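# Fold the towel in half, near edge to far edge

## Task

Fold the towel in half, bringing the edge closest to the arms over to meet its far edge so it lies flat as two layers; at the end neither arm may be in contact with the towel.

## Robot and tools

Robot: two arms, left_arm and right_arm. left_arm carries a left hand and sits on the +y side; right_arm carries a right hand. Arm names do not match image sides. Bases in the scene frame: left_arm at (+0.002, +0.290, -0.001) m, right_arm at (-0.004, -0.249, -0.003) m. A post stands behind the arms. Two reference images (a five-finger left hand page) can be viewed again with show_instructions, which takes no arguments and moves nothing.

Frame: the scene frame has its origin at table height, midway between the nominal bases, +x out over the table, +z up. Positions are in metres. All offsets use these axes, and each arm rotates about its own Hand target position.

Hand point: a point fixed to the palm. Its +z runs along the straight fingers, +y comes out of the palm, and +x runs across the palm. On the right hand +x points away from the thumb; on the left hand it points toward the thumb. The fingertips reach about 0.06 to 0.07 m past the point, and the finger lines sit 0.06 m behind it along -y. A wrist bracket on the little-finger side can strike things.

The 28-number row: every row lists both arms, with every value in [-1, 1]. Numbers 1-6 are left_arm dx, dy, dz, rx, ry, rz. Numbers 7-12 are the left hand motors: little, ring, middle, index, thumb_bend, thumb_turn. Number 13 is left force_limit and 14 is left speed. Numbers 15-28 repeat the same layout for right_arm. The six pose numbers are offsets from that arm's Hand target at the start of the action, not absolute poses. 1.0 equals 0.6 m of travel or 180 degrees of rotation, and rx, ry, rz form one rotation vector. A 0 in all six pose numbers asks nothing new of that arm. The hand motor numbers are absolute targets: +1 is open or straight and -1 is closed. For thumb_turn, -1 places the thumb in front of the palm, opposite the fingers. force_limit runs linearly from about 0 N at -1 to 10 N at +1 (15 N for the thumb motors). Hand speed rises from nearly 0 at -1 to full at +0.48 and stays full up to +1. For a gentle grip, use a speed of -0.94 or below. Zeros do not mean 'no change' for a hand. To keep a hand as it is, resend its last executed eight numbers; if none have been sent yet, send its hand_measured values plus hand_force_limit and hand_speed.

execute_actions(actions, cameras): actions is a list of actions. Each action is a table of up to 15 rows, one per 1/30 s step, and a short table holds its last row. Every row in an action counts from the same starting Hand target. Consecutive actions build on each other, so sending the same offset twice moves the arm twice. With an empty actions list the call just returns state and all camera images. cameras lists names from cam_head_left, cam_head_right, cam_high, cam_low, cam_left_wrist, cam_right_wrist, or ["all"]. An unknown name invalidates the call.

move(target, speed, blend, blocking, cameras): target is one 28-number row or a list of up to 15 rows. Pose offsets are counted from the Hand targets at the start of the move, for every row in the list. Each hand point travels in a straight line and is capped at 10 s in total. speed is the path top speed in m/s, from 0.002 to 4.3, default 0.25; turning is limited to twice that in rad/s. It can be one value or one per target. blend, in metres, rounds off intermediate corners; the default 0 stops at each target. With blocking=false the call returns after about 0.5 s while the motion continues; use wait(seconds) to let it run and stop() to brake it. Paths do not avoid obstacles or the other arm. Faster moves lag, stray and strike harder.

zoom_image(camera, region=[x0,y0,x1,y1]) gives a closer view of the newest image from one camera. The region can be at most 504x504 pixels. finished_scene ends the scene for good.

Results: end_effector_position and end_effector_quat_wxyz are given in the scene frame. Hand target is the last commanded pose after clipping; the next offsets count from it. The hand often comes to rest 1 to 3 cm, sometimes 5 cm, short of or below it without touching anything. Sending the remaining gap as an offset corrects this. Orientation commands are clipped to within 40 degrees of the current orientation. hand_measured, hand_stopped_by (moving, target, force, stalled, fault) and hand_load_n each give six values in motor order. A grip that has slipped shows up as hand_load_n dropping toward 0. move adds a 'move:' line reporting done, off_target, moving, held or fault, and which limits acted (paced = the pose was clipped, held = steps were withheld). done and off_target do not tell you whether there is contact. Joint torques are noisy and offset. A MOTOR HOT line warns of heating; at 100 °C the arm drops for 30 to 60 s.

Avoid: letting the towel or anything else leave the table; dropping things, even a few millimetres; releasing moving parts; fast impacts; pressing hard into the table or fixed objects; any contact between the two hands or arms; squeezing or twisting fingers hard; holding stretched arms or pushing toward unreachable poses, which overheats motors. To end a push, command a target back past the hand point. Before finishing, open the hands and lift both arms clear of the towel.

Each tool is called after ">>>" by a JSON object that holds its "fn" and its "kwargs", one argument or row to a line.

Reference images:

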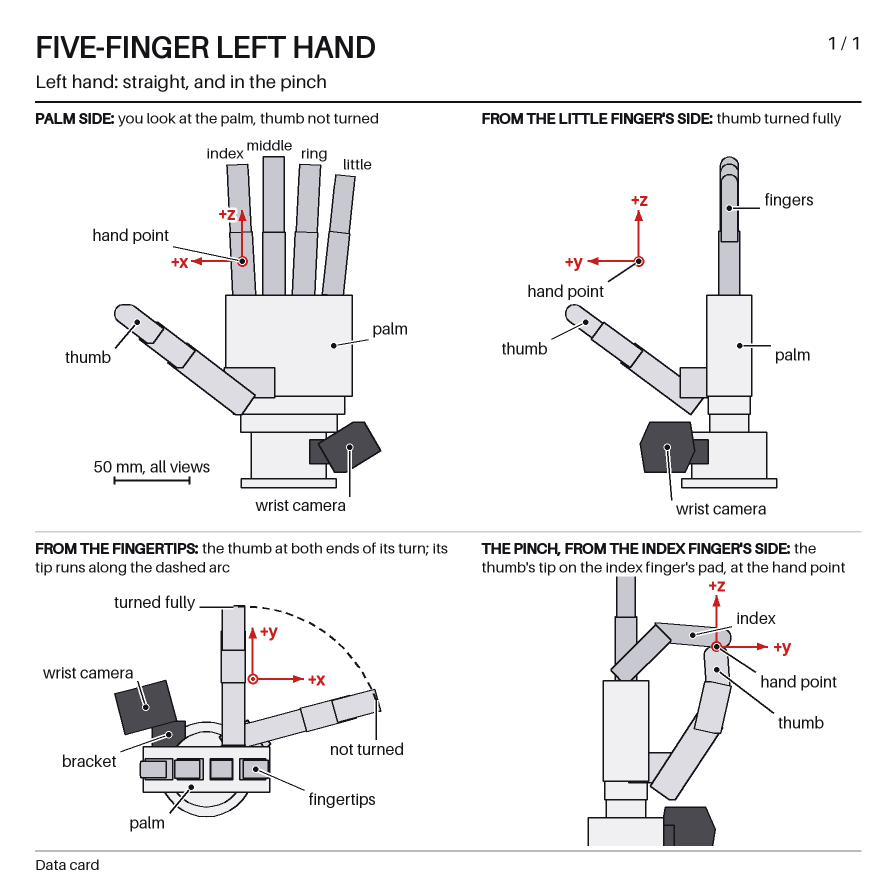

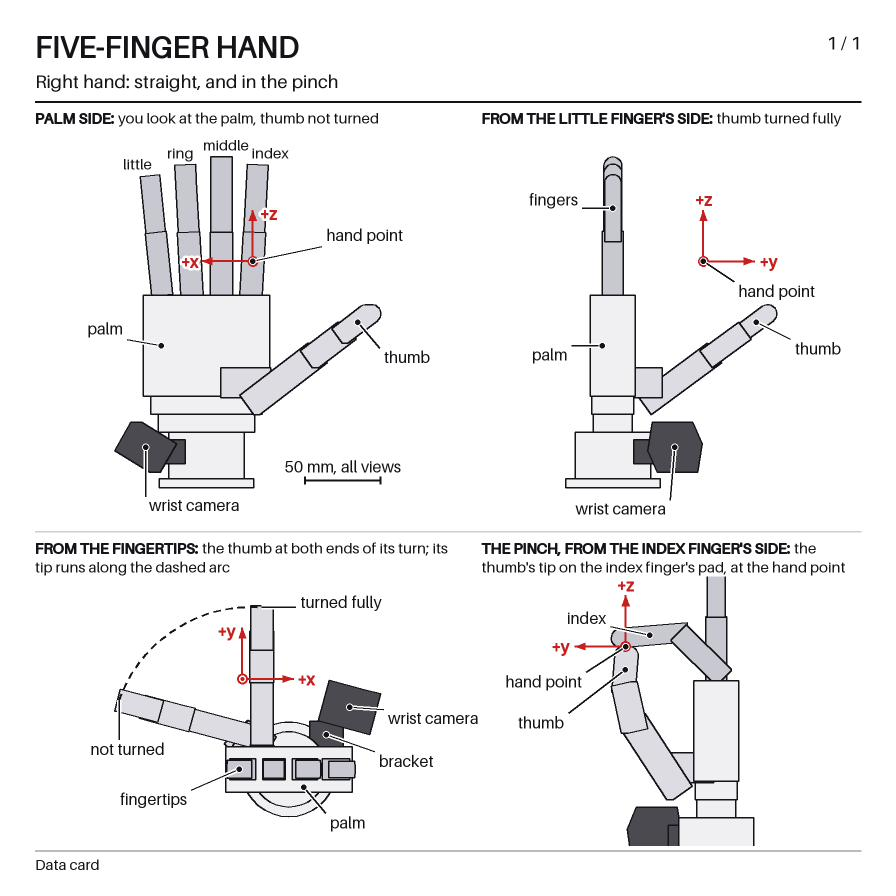

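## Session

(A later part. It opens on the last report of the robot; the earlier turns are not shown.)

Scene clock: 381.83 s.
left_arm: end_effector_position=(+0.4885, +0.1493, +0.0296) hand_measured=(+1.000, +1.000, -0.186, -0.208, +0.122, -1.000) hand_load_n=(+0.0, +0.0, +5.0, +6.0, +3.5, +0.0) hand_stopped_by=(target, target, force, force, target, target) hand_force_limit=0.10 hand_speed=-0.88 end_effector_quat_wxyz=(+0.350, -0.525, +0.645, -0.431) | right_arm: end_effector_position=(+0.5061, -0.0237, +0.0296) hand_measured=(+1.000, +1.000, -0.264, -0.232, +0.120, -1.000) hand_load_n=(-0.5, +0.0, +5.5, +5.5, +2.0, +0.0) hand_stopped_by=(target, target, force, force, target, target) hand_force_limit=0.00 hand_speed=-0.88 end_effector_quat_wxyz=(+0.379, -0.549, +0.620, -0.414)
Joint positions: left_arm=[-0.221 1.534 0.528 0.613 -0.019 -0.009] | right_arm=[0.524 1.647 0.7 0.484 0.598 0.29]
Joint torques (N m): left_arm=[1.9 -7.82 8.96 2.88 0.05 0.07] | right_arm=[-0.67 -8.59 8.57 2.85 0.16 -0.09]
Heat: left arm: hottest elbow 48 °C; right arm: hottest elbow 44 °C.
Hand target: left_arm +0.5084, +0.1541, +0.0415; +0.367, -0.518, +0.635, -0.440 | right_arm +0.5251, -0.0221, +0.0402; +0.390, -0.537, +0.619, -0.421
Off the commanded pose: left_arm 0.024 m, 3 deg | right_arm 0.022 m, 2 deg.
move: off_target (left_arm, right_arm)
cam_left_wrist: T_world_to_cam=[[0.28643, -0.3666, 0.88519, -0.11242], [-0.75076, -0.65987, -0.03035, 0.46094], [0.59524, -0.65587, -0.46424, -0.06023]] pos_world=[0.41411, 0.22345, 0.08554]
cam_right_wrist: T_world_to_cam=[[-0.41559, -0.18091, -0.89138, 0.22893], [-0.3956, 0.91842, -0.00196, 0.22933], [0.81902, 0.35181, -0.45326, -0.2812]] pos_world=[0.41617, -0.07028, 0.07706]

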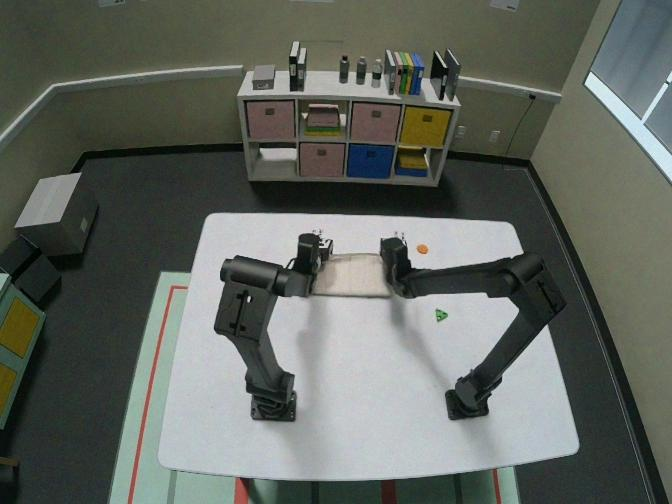

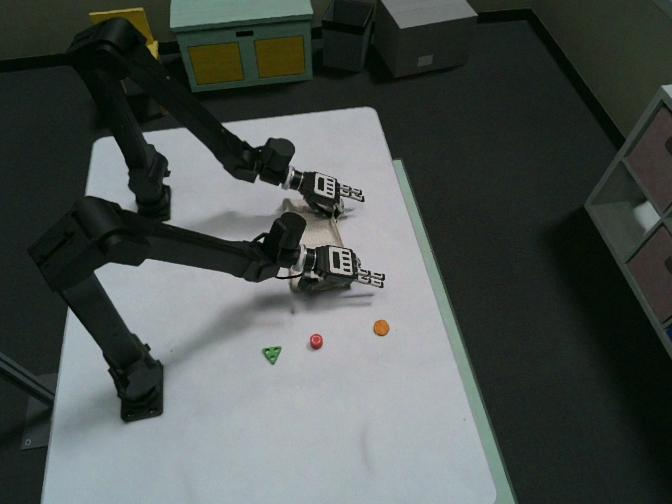

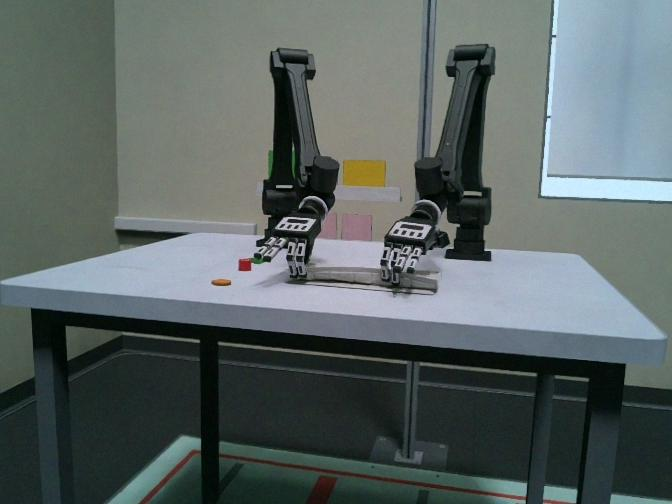

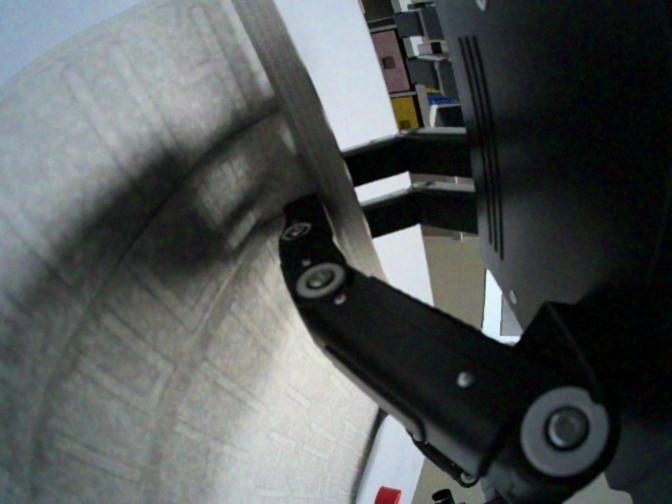

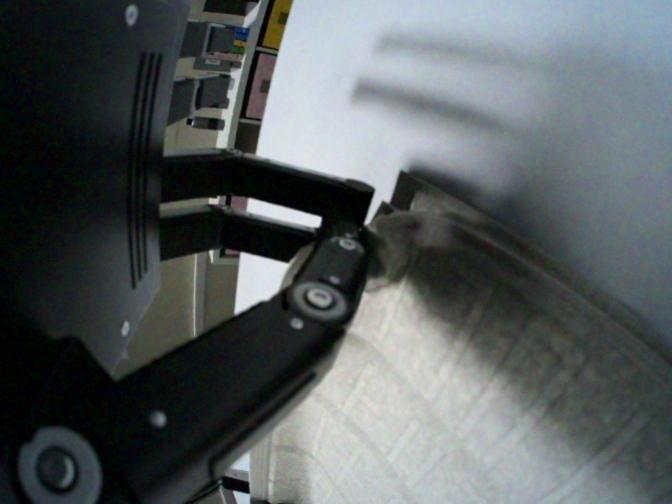

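>>> {"fn": "move", "kwargs": {
  "target": [0.008,0,-0.016,0,0,0,1,1,-0.5,-0.5,0.12,-1,0.1,-0.88,0.008,-0.003,-0.016,0,0,0,1,1,-0.5,-0.5,0.12,-1,0.0,-0.88],
  "speed": 0.05,
  "cameras": ["cam_low","cam_left_wrist","cam_right_wrist"]
}}

Scene clock: 383.67 s.
left_arm: end_effector_position=(+0.4951, +0.1486, +0.0231) hand_measured=(+1.000, +1.000, -0.186, -0.208, +0.122, -1.000) hand_load_n=(+0.0, +0.0, +5.0, +6.0, +3.5, +0.0) hand_stopped_by=(target, target, force, force, target, target) hand_force_limit=0.10 hand_speed=-0.88 end_effector_quat_wxyz=(+0.352, -0.524, +0.643, -0.433) | right_arm: end_effector_position=(+0.5125, -0.0241, +0.0236) hand_measured=(+1.000, +1.000, -0.264, -0.232, +0.120, -1.000) hand_load_n=(-0.5, +0.0, +6.0, +5.5, +1.5, +0.0) hand_stopped_by=(target, target, force, force, target, target) hand_force_limit=0.00 hand_speed=-0.88 end_effector_quat_wxyz=(+0.382, -0.546, +0.619, -0.415)
Joint positions: left_arm=[-0.218 1.572 0.538 0.648 -0.016 -0.008] | right_arm=[0.515 1.676 0.707 0.516 0.59 0.286]
Joint torques (N m): left_arm=[2.02 -7.59 8.54 2.81 0.04 0.09] | right_arm=[-0.73 -8.53 8.21 2.78 0.13 -0.08]
Heat: left arm: hottest elbow 48 °C; right arm: hottest elbow 44 °C.
Hand target: left_arm +0.5131, +0.1541, +0.0319; +0.367, -0.518, +0.635, -0.440 | right_arm +0.5299, -0.0239, +0.0307; +0.390, -0.537, +0.619, -0.421
Off the commanded pose: left_arm 0.021 m, 2 deg | right_arm 0.019 m, 2 deg.
move: off_target (left_arm, right_arm)
cam_left_wrist: T_world_to_cam=[[0.28013, -0.36495, 0.88788, -0.10601], [-0.75084, -0.6596, -0.03423, 0.46532], [0.59814, -0.65707, -0.4588, -0.06892]] pos_world=[0.4203, 0.22295, 0.07843]
cam_right_wrist: T_world_to_cam=[[-0.4098, -0.17719, -0.8948, 0.22347], [-0.39567, 0.91839, -0.00065, 0.23235], [0.8219, 0.35378, -0.44647, -0.29061]] pos_world=[0.42236, -0.07098, 0.07036]

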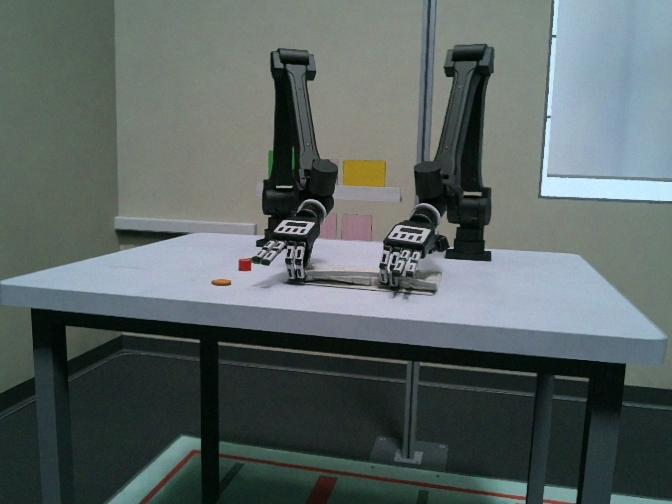

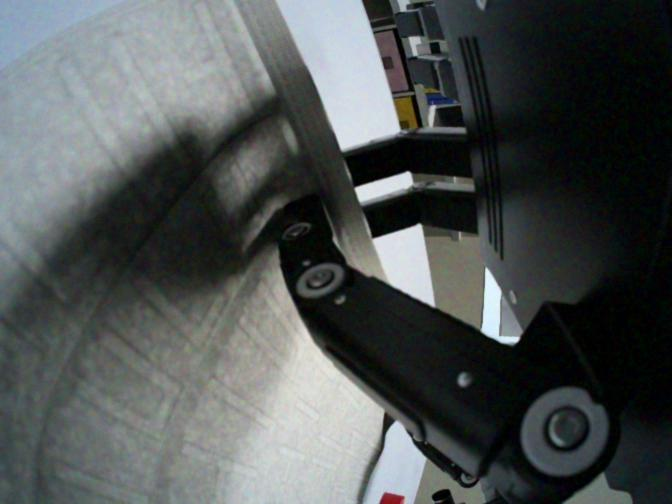

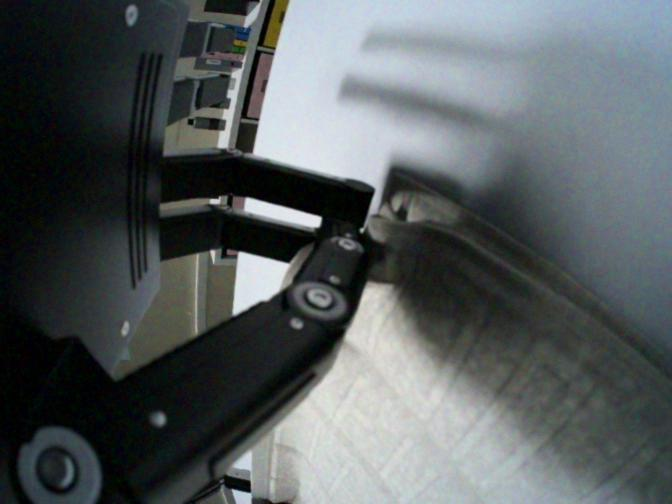

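>>> {"fn": "move", "kwargs": {
  "target": [0,0,0,0,0,0,1,1,0.1,0.1,0.12,-1,0.1,-0.85,0,0,0,0,0,0,1,1,0.1,0.1,0.12,-1,0.0,-0.85],
  "speed": 0.05,
  "cameras": ["cam_low","cam_left_wrist","cam_right_wrist"]
}}

Scene clock: 385.20 s.
left_arm: end_effector_position=(+0.4960, +0.1495, +0.0240) hand_measured=(+1.000, +1.000, +0.100, +0.100, +0.120, -1.000) hand_load_n=(+0.0, +0.0, -0.5, +0.0, +0.0, +0.5) hand_stopped_by=(target, target, target, target, target, target) hand_force_limit=0.10 hand_speed=-0.85 end_effector_quat_wxyz=(+0.354, -0.523, +0.642, -0.434) | right_arm: end_effector_position=(+0.5128, -0.0260, +0.0215) hand_measured=(+1.000, +1.000, +0.100, +0.100, +0.120, -1.000) hand_load_n=(-0.5, +0.0, +0.0, +0.0, +0.0, +0.0) hand_stopped_by=(target, target, target, target, target, target) hand_force_limit=0.00 hand_speed=-0.85 end_effector_quat_wxyz=(+0.379, -0.547, +0.620, -0.416)
Joint positions: left_arm=[-0.216 1.572 0.538 0.653 -0.016 -0.006] | right_arm=[0.511 1.68 0.707 0.516 0.59 0.283]
Joint torques (N m): left_arm=[1.79 -7.82 8.51 2.58 0.04 0.07] | right_arm=[-0.5 -8.94 8.2 2.8 0.14 -0.08]
Heat: left arm: hottest elbow 48 °C; right arm: hottest elbow 43 °C.
Hand target: left_arm +0.5132, +0.1542, +0.0320; +0.367, -0.518, +0.635, -0.440 | right_arm +0.5299, -0.0238, +0.0307; +0.390, -0.537, +0.618, -0.421
Off the commanded pose: left_arm 0.019 m, 2 deg | right_arm 0.020 m, 2 deg.
move: done
cam_left_wrist: T_world_to_cam=[[0.27675, -0.36492, 0.88896, -0.10509], [-0.74978, -0.66061, -0.03776, 0.46637], [0.60104, -0.65607, -0.45643, -0.07011]] pos_world=[0.42089, 0.22375, 0.07903]
cam_right_wrist: T_world_to_cam=[[-0.41331, -0.17988, -0.89265, 0.22304], [-0.39362, 0.91927, -0.003, 0.2332], [0.82112, 0.35012, -0.45075, -0.29069]] pos_world=[0.42267, -0.07248, 0.06876]

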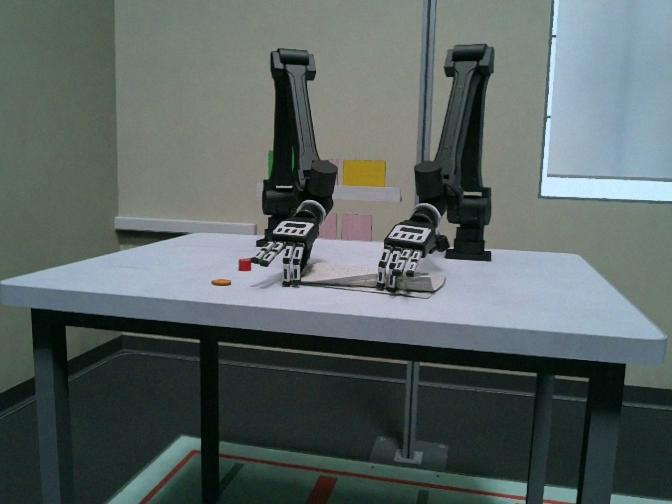

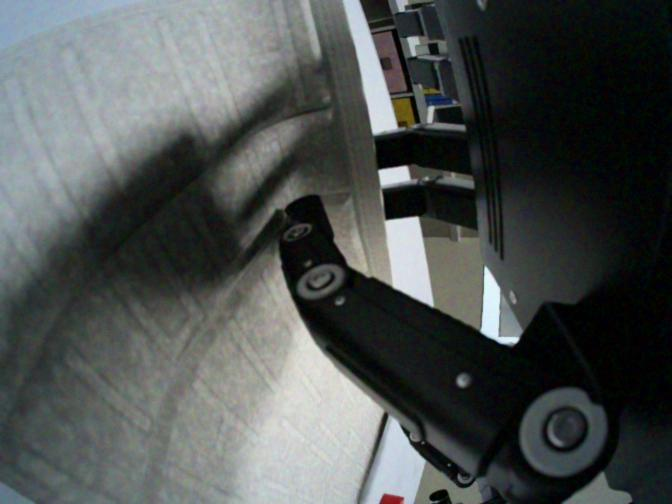

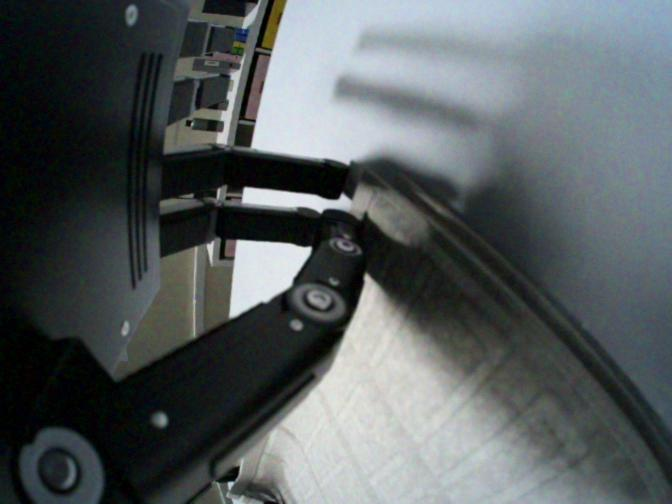

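>>> {"fn": "zoom_image", "kwargs": {
  "camera": "cam_right_wrist",
  "region": [300, 130, 552, 319]
}}

>>> {"fn": "zoom_image", "kwargs": {
  "camera": "cam_low",
  "region": [240, 190, 460, 320]
}}

>>> {"fn": "zoom_image", "kwargs": {
  "camera": "cam_left_wrist",
  "region": [200, 80, 452, 269]
}}

Scaled by 2.000 from the camera's image (finer frame: 960x720).

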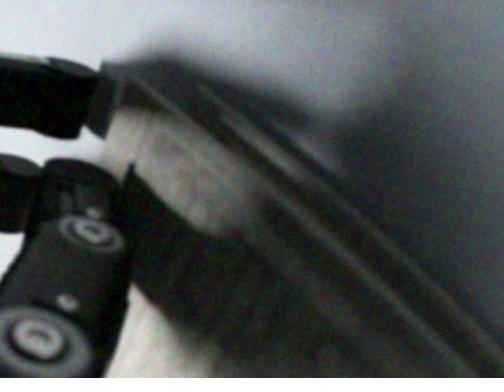

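Scaled by 2.291.

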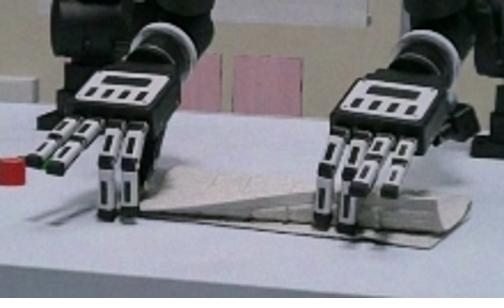

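Scaled by 2.000 from the camera's image (finer frame: 960x720).

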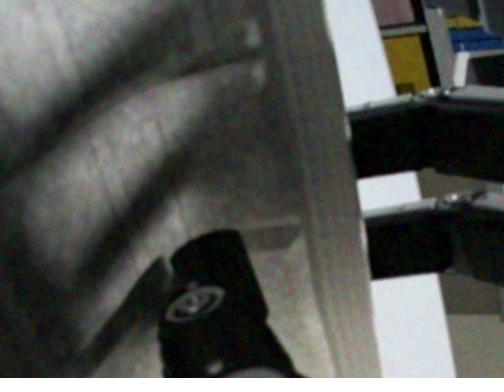

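>>> {"fn": "move", "kwargs": {
  "target": [0,0,0,0,0,0,1,1,0.6,0.6,0.12,-1,0.1,-0.75,0,0,0,0,0,0,1,1,0.6,0.6,0.12,-1,0.0,-0.75],
  "speed": 0.05,
  "cameras": ["cam_low","cam_left_wrist","cam_right_wrist"]
}}

Scene clock: 386.77 s.
left_arm: end_effector_position=(+0.4956, +0.1497, +0.0221) hand_measured=(+1.000, +1.000, +0.600, +0.600, +0.120, -1.000) hand_load_n=(+0.0, +0.0, +0.0, +0.0, +0.0, +0.0) hand_stopped_by=(target, target, target, target, target, target) hand_force_limit=0.10 hand_speed=-0.75 end_effector_quat_wxyz=(+0.353, -0.523, +0.644, -0.433) | right_arm: end_effector_position=(+0.5128, -0.0260, +0.0215) hand_measured=(+1.000, +1.000, +0.600, +0.600, +0.120, -1.000) hand_load_n=(-0.5, -0.5, +0.0, +0.0, +0.0, +0.0) hand_stopped_by=(target, target, target, target, target, target) hand_force_limit=0.00 hand_speed=-0.75 end_effector_quat_wxyz=(+0.379, -0.547, +0.620, -0.416)
Joint positions: left_arm=[-0.216 1.576 0.538 0.653 -0.016 -0.005] | right_arm=[0.511 1.68 0.707 0.516 0.59 0.283]
Joint torques (N m): left_arm=[1.85 -8.18 8.53 2.7 0.05 0.05] | right_arm=[-0.5 -8.94 8.2 2.8 0.14 -0.08]
Heat: left arm: hottest elbow 47 °C; right arm: hottest elbow 43 °C.
Hand target: left_arm +0.5131, +0.1541, +0.0319; +0.367, -0.518, +0.635, -0.440 | right_arm +0.5299, -0.0238, +0.0307; +0.390, -0.537, +0.618, -0.421
Off the commanded pose: left_arm 0.021 m, 2 deg | right_arm 0.019 m, 2 deg.
move: done
cam_left_wrist: T_world_to_cam=[[0.2795, -0.36706, 0.88721, -0.10421], [-0.75031, -0.66007, -0.03671, 0.46625], [0.5991, -0.65542, -0.45989, -0.06967]] pos_world=[0.42069, 0.22384, 0.07754]
cam_right_wrist: T_world_to_cam=[[-0.41334, -0.18031, -0.89254, 0.22301], [-0.39374, 0.91922, -0.00336, 0.23328], [0.82105, 0.35004, -0.45095, -0.29065]] pos_world=[0.42267, -0.07248, 0.06876]

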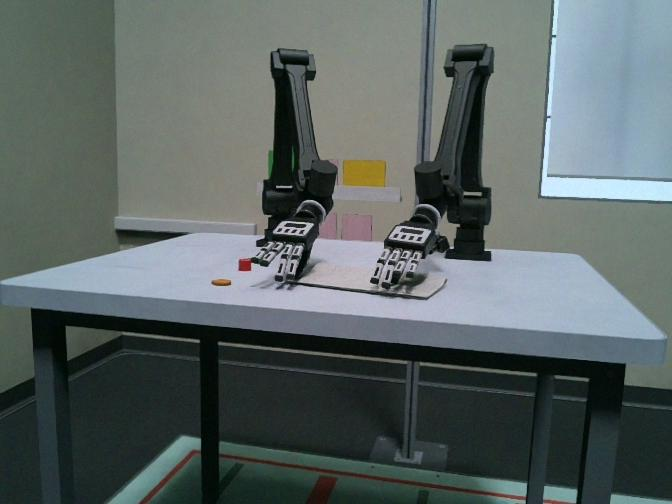

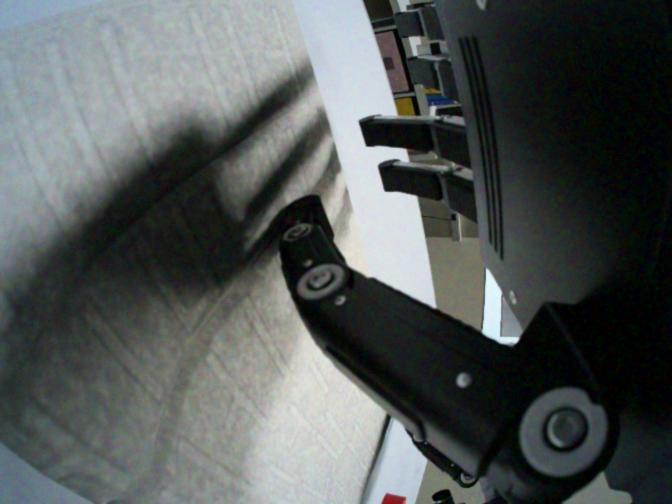

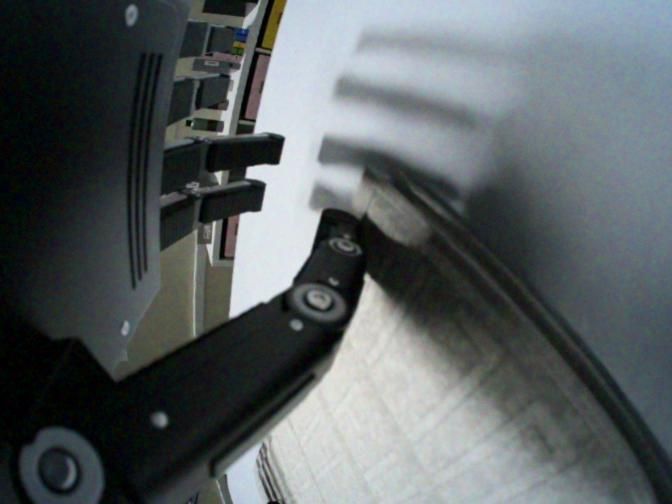

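>>> {"fn": "zoom_image", "kwargs": {
  "camera": "cam_low",
  "region": [240, 220, 460, 310]
}}

>>> {"fn": "zoom_image", "kwargs": {
  "camera": "cam_left_wrist",
  "region": [230, 0, 482, 260]
}}

Scaled by 2.291.

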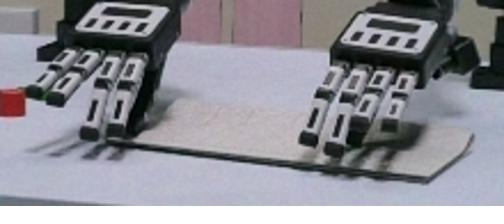

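Scaled by 1.938 from the camera's image (finer frame: 960x720).

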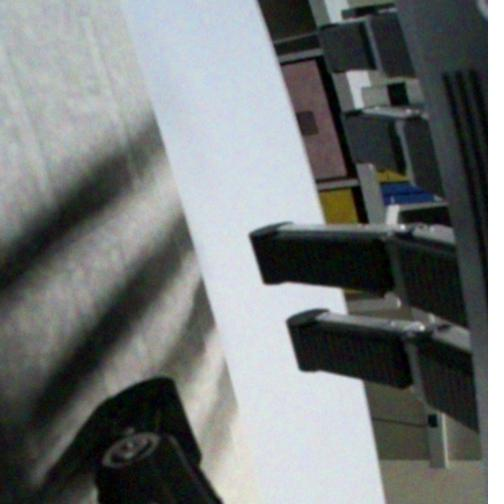

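>>> {"fn": "move", "kwargs": {
  "target": [
    [-0.02,0,0.08,0,0,0,1,1,0.6,0.6,0.12,-1,0.1,-0.75,-0.02,0,0.08,0,0,0,1,1,0.6,0.6,0.12,-1,0.0,-0.75],
    [-0.3,0.1,0.2,0,0,0,1,1,0.8,0.8,0.12,-1,0.1,-0.75,-0.3,-0.12,0.2,0,0,0,1,1,0.8,0.8,0.12,-1,0.0,-0.75]
  ],
  "speed": [0.08,0.2],
  "cameras": ["all"]
}}

Scene clock: 390.83 s.
left_arm: end_effector_position=(+0.3317, +0.2090, +0.1461) hand_measured=(+1.000, +1.000, +0.800, +0.800, +0.120, -1.000) hand_load_n=(+0.0, +0.0, +0.0, +0.0, +0.0, +0.0) hand_stopped_by=(target, target, target, target, target, target) hand_force_limit=0.10 hand_speed=-0.75 end_effector_quat_wxyz=(+0.361, -0.519, +0.637, -0.442) | right_arm: end_effector_position=(+0.3536, -0.0986, +0.1509) hand_measured=(+1.000, +1.000, +0.800, +0.800, +0.120, -1.000) hand_load_n=(+0.0, +0.0, +0.0, +0.0, +0.0, +0.0) hand_stopped_by=(target, target, target, target, target, target) hand_force_limit=0.00 hand_speed=-0.75 end_effector_quat_wxyz=(+0.388, -0.535, +0.619, -0.424)
Joint positions: left_arm=[-0.095 0.571 0.319 -0.107 0.096 0.037] | right_arm=[0.602 0.834 0.433 -0.053 0.688 0.33]
Joint torques (N m): left_arm=[1.73 -1.26 10.71 1.44 0.13 0.07] | right_arm=[1.38 -2.49 8.66 1.46 0.45 0.08]
Heat: left arm: hottest elbow 47 °C; right arm: hottest elbow 43 °C.
Hand target: left_arm +0.3331, +0.2141, +0.1519; +0.367, -0.518, +0.635, -0.440 | right_arm +0.3499, -0.0958, +0.1506; +0.390, -0.537, +0.618, -0.421
Off the commanded pose: left_arm 0.008 m, 1 deg | right_arm 0.005 m, 0 deg.
move: done
cam_left_wrist: T_world_to_cam=[[0.25507, -0.3607, 0.89712, -0.14133], [-0.74813, -0.66141, -0.05323, 0.38896], [0.61257, -0.65759, -0.43856, 0.1172]] pos_world=[0.25525, 0.28335, 0.19889]
cam_right_wrist: T_world_to_cam=[[-0.38753, -0.16664, -0.90667, 0.25398], [-0.38095, 0.92457, -0.00711, 0.2343], [0.83946, 0.34265, -0.42178, -0.08786]] pos_world=[0.26143, -0.1442, 0.19488]

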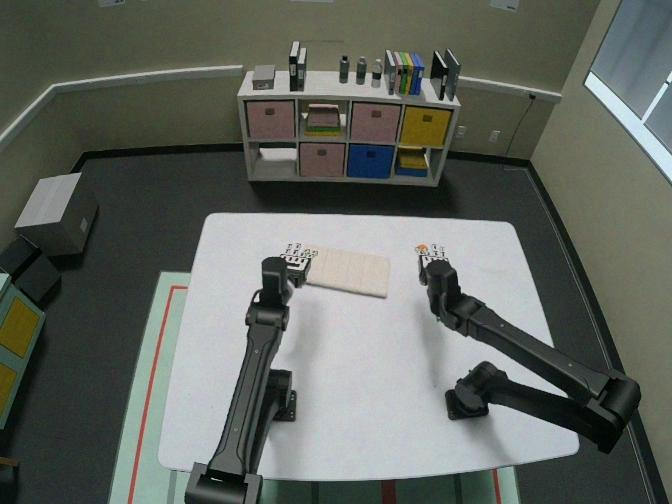

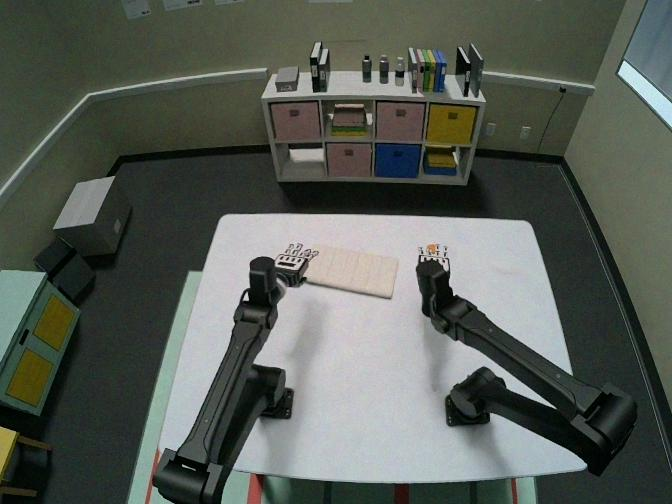

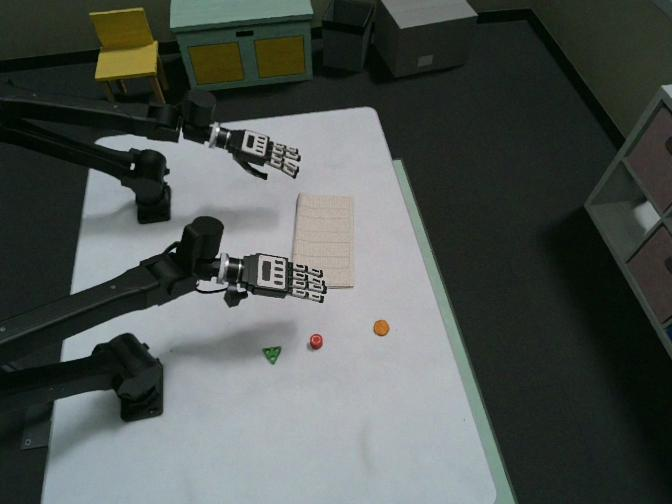

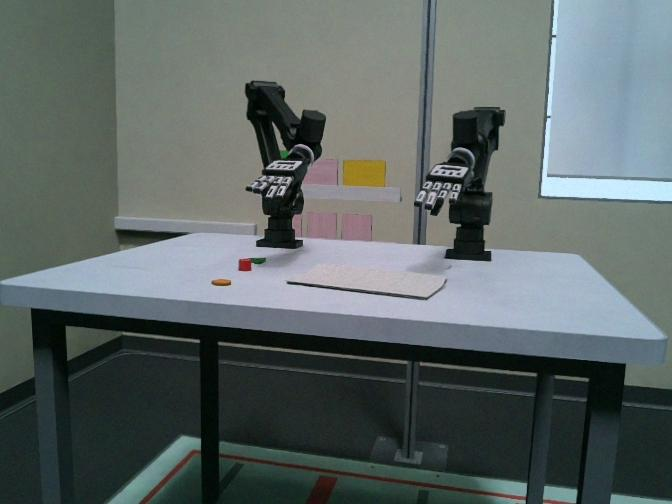

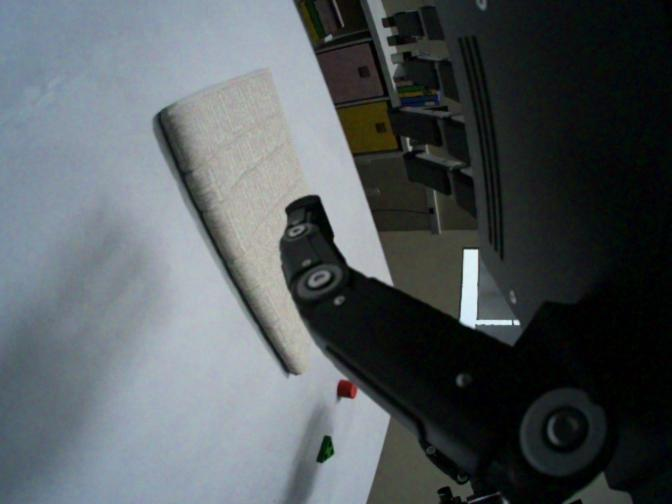

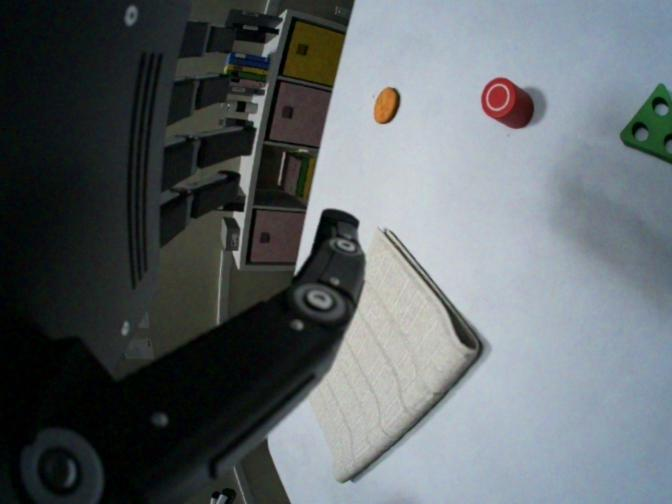

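>>> {"fn": "zoom_image", "kwargs": {
  "camera": "cam_high",
  "region": [260, 170, 400, 310]
}}

>>> {"fn": "zoom_image", "kwargs": {
  "camera": "cam_low",
  "region": [270, 240, 470, 310]
}}

>>> {"fn": "zoom_image", "kwargs": {
  "camera": "cam_right_wrist",
  "region": [300, 200, 520, 490]
}}

>>> {"fn": "zoom_image", "kwargs": {
  "camera": "cam_left_wrist",
  "region": [130, 40, 350, 400]
}}

>>> {"fn": "zoom_image", "kwargs": {
  "camera": "cam_head_left",
  "region": [270, 220, 420, 320]
}}

Scaled by 3.600.

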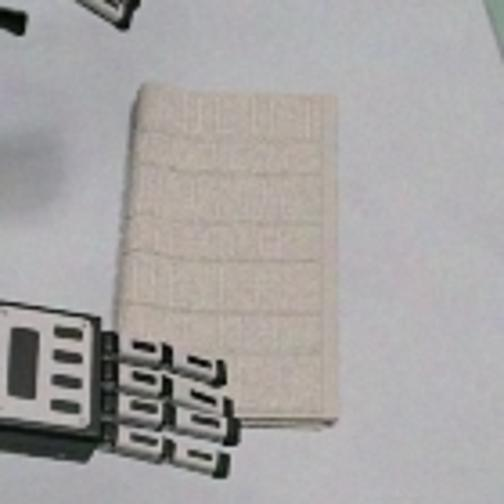

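Scaled by 2.520.

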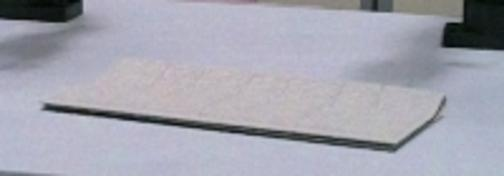

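Scaled by 1.738 from the camera's image (finer frame: 960x720).

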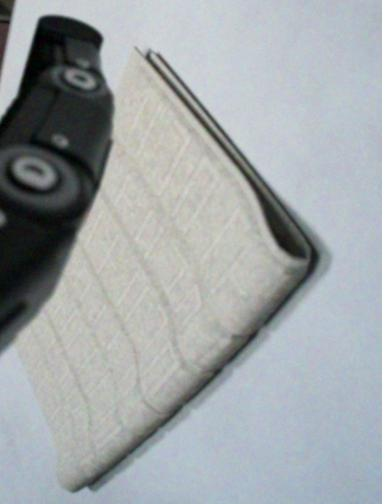

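Scaled by 1.400 from the camera's image (finer frame: 960x720).

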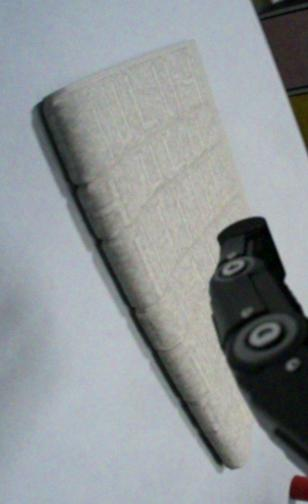

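Scaled by 3.360.

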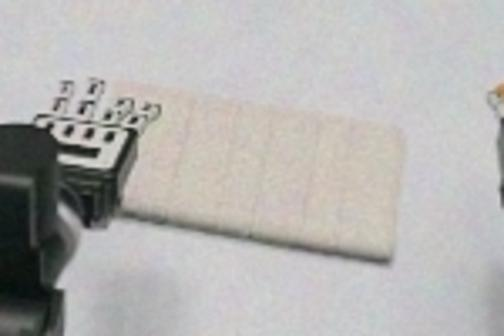

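>>> {"fn": "move", "kwargs": {
  "target": [0.112,-0.04,-0.128,0,0,0,0.2,0.2,0.2,0.2,-0.9,-1,-0.5,-0.3,0.025,0.248,-0.126,0,0,0,0.2,0.2,0.2,0.2,-0.9,-1,-0.5,-0.3],
  "speed": 0.12,
  "cameras": ["all"]
}}

Scene clock: 396.87 s.
left_arm: end_effector_position=(+0.3940, +0.1973, +0.0684) hand_measured=(+0.200, +0.200, +0.200, +0.200, -0.800, -1.000) hand_load_n=(+0.0, +0.0, +0.5, +0.0, +10.5, +1.5) hand_stopped_by=(target, target, target, target, force, target) hand_force_limit=-0.50 hand_speed=-0.30 end_effector_quat_wxyz=(+0.365, -0.524, +0.640, -0.428) | right_arm: end_effector_position=(+0.3552, +0.0333, +0.0612) hand_measured=(+0.200, +0.200, +0.200, +0.200, -0.802, -1.000) hand_load_n=(+0.0, +0.0, +0.0, +0.0, +3.5, +0.5) hand_stopped_by=(target, target, target, target, force, target) hand_force_limit=-0.50 hand_speed=-0.30 end_effector_quat_wxyz=(+0.369, -0.550, +0.616, -0.427)
Joint positions: left_arm=[-0.138 1.095 0.295 0.425 0.033 0.033] | right_arm=[0.926 1.382 0.569 0.124 0.962 0.578]
Joint torques (N m): left_arm=[-1.03 -3.25 8.39 2.99 -0.07 -0.18] | right_arm=[1.14 -6.24 9.46 2.41 0.71 0.1]
Motor temperatures (°C): left_arm=[27 27 47 26 30 27] | right_arm=[30 30 42 28 30 28]
Heat: left arm: hottest elbow 47 °C; right arm: hottest elbow 42 °C.
Hand target: left_arm +0.4003, +0.1900, +0.0751; +0.367, -0.518, +0.635, -0.440 | right_arm +0.3650, +0.0530, +0.0752; +0.390, -0.537, +0.619, -0.421
Off the commanded pose: left_arm 0.012 m, 2 deg | right_arm 0.026 m, 3 deg.
move: off_target (left_arm, right_arm)
cam_left_wrist: T_world_to_cam=[[0.2748, -0.37457, 0.88554, -0.09596], [-0.7375, -0.67304, -0.05582, 0.42192], [0.61691, -0.63774, -0.46119, 0.0332]] pos_world=[0.31705, 0.2692, 0.12384]
cam_right_wrist: T_world_to_cam=[[-0.41462, -0.20207, -0.88728, 0.20481], [-0.38415, 0.92276, -0.03065, 0.11501], [0.82494, 0.32814, -0.46022, -0.16421]] pos_world=[0.26456, -0.01086, 0.10967]

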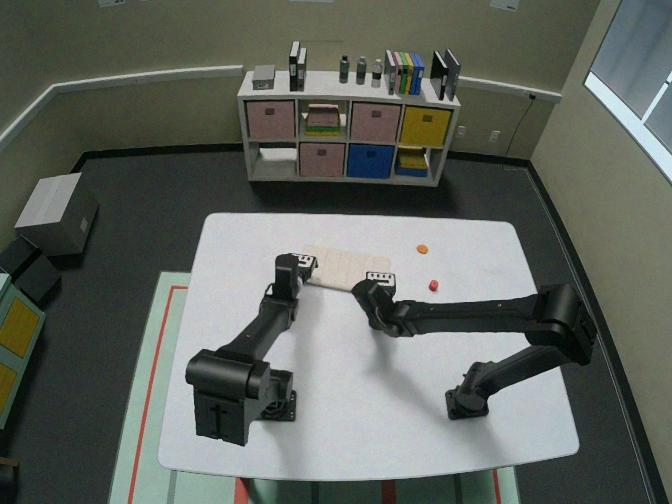

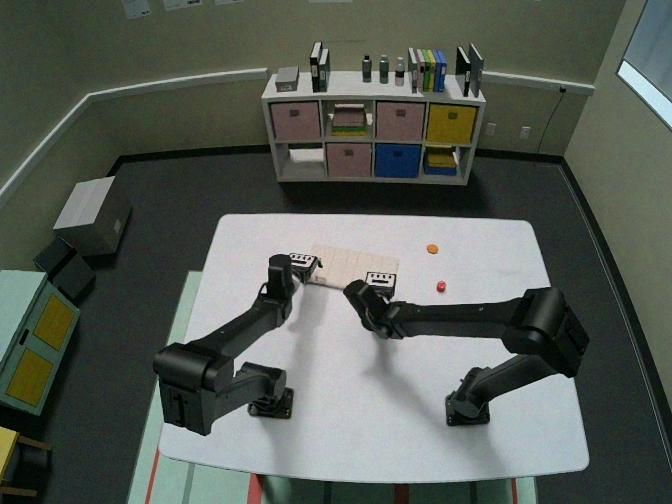

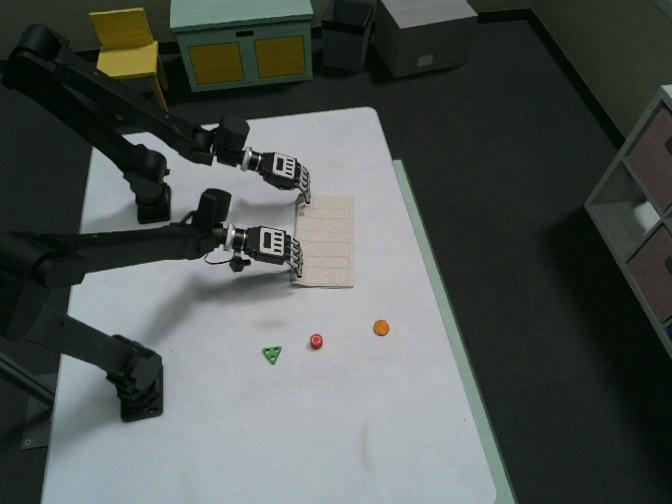

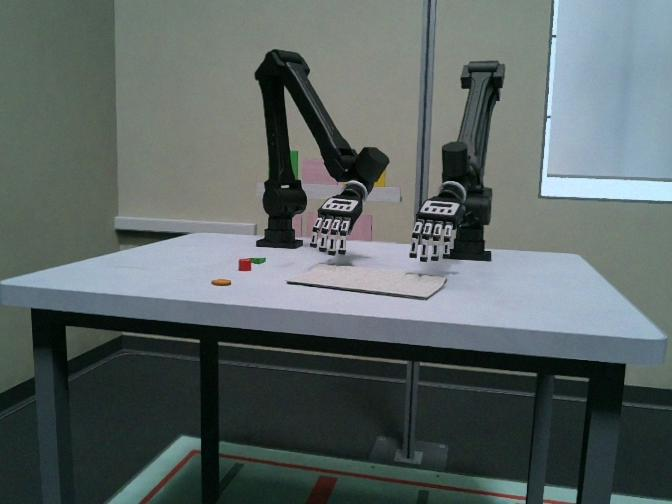

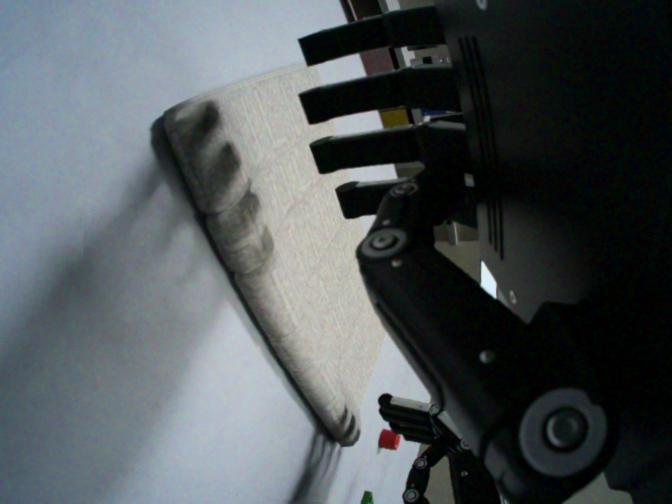

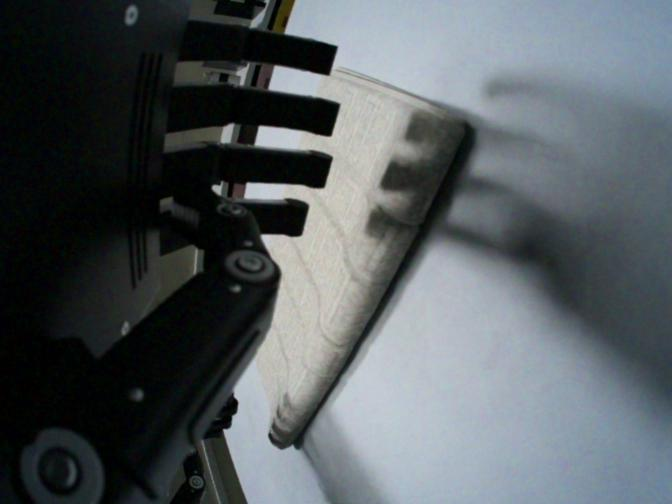

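>>> {"fn": "move", "kwargs": {
  "target": [
    [-0.007,-0.007,-0.07,0,0,0,0.2,0.2,0.2,0.2,-0.7,-1,-0.5,-0.3,-0.012,0.005,-0.07,0,0,0,0.2,0.2,0.2,0.2,-0.7,-1,-0.5,-0.3],
    [-0.007,-0.007,-0.11,0,0,0,0.2,0.2,0.2,0.2,-0.7,-1,-0.5,-0.3,-0.012,0.005,-0.11,0,0,0,0.2,0.2,0.2,0.2,-0.7,-1,-0.5,-0.3]
  ],
  "speed": 0.05,
  "cameras": ["cam_high","cam_low","cam_left_wrist","cam_right_wrist"]
}}

Scene clock: 400.30 s.
left_arm: end_effector_position=(+0.4056, +0.1906, +0.0229) hand_measured=(+0.200, +0.200, +0.200, +0.200, -0.700, -1.000) hand_load_n=(+0.0, +0.0, +0.0, -0.5, +0.0, +0.0) hand_stopped_by=(target, target, target, target, target, target) hand_force_limit=-0.50 hand_speed=-0.30 end_effector_quat_wxyz=(+0.381, -0.514, +0.626, -0.446) | right_arm: end_effector_position=(+0.3653, +0.0555, +0.0236) hand_measured=(+0.200, +0.200, +0.200, +0.200, -0.700, -1.000) hand_load_n=(+0.0, +0.0, +0.0, +0.0, +0.0, +0.0) hand_stopped_by=(target, target, target, target, target, target) hand_force_limit=-0.50 hand_speed=-0.30 end_effector_quat_wxyz=(+0.396, -0.526, +0.622, -0.424)
Joint positions: left_arm=[-0.158 1.403 0.245 0.84 0.015 0.024] | right_arm=[0.944 1.563 0.566 0.36 0.989 0.603]
Joint torques (N m): left_arm=[-0.97 -3.66 3.92 2.1 -0.07 -0.15] | right_arm=[1.44 -6.3 4.53 2.15 0.24 0.05]
Heat: left arm: hottest elbow 46 °C; right arm: hottest elbow 42 °C.
Hand target: left_arm +0.3962, +0.1859, +0.0091; +0.367, -0.518, +0.635, -0.440 | right_arm +0.3577, +0.0560, +0.0090; +0.390, -0.537, +0.618, -0.421
Off the commanded pose: left_arm 0.017 m, 2 deg | right_arm 0.016 m, 2 deg.
move: off_target (left_arm, right_arm)
cam_left_wrist: T_world_to_cam=[[0.22428, -0.3651, 0.90355, -0.04308], [-0.73267, -0.67452, -0.0907, 0.42257], [0.64258, -0.64166, -0.41878, -0.0098]] pos_world=[0.32557, 0.26301, 0.07315]
cam_right_wrist: T_world_to_cam=[[-0.37503, -0.14705, -0.91528, 0.16335], [-0.37331, 0.9277, 0.00392, 0.09216], [0.84852, 0.34315, -0.40281, -0.20795]] pos_world=[0.27212, 0.00988, 0.06538]

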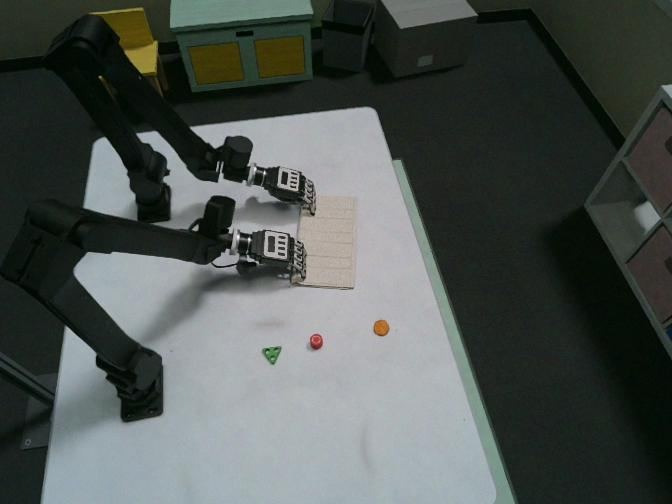

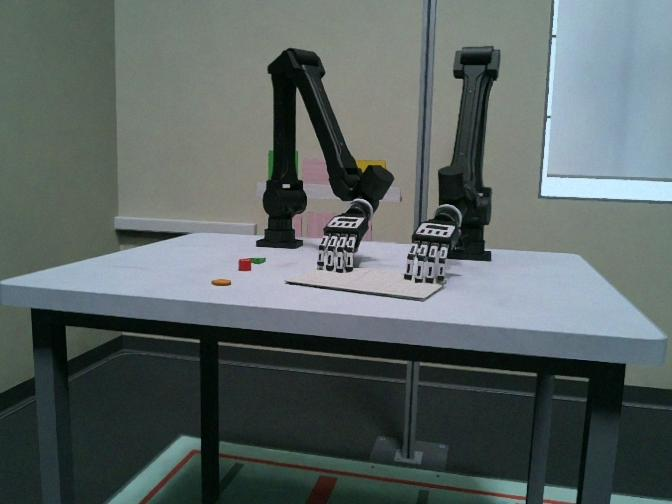

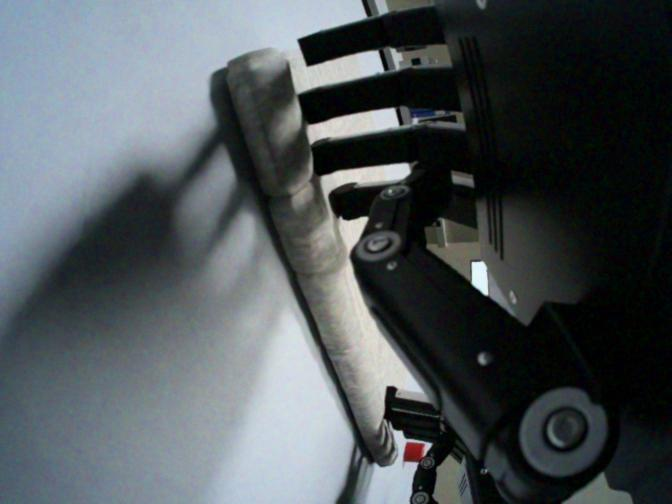

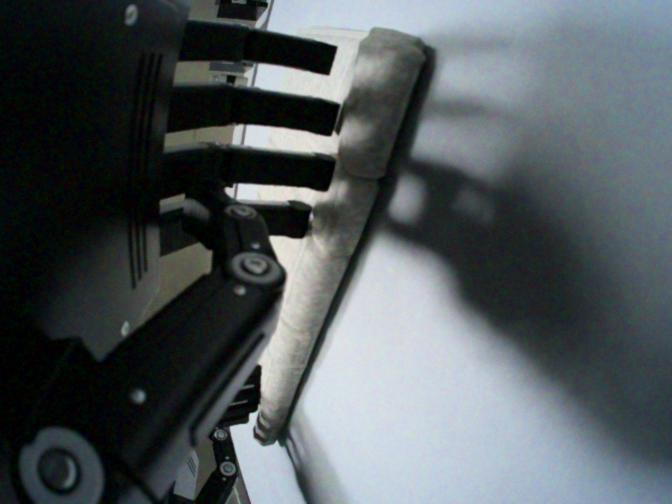

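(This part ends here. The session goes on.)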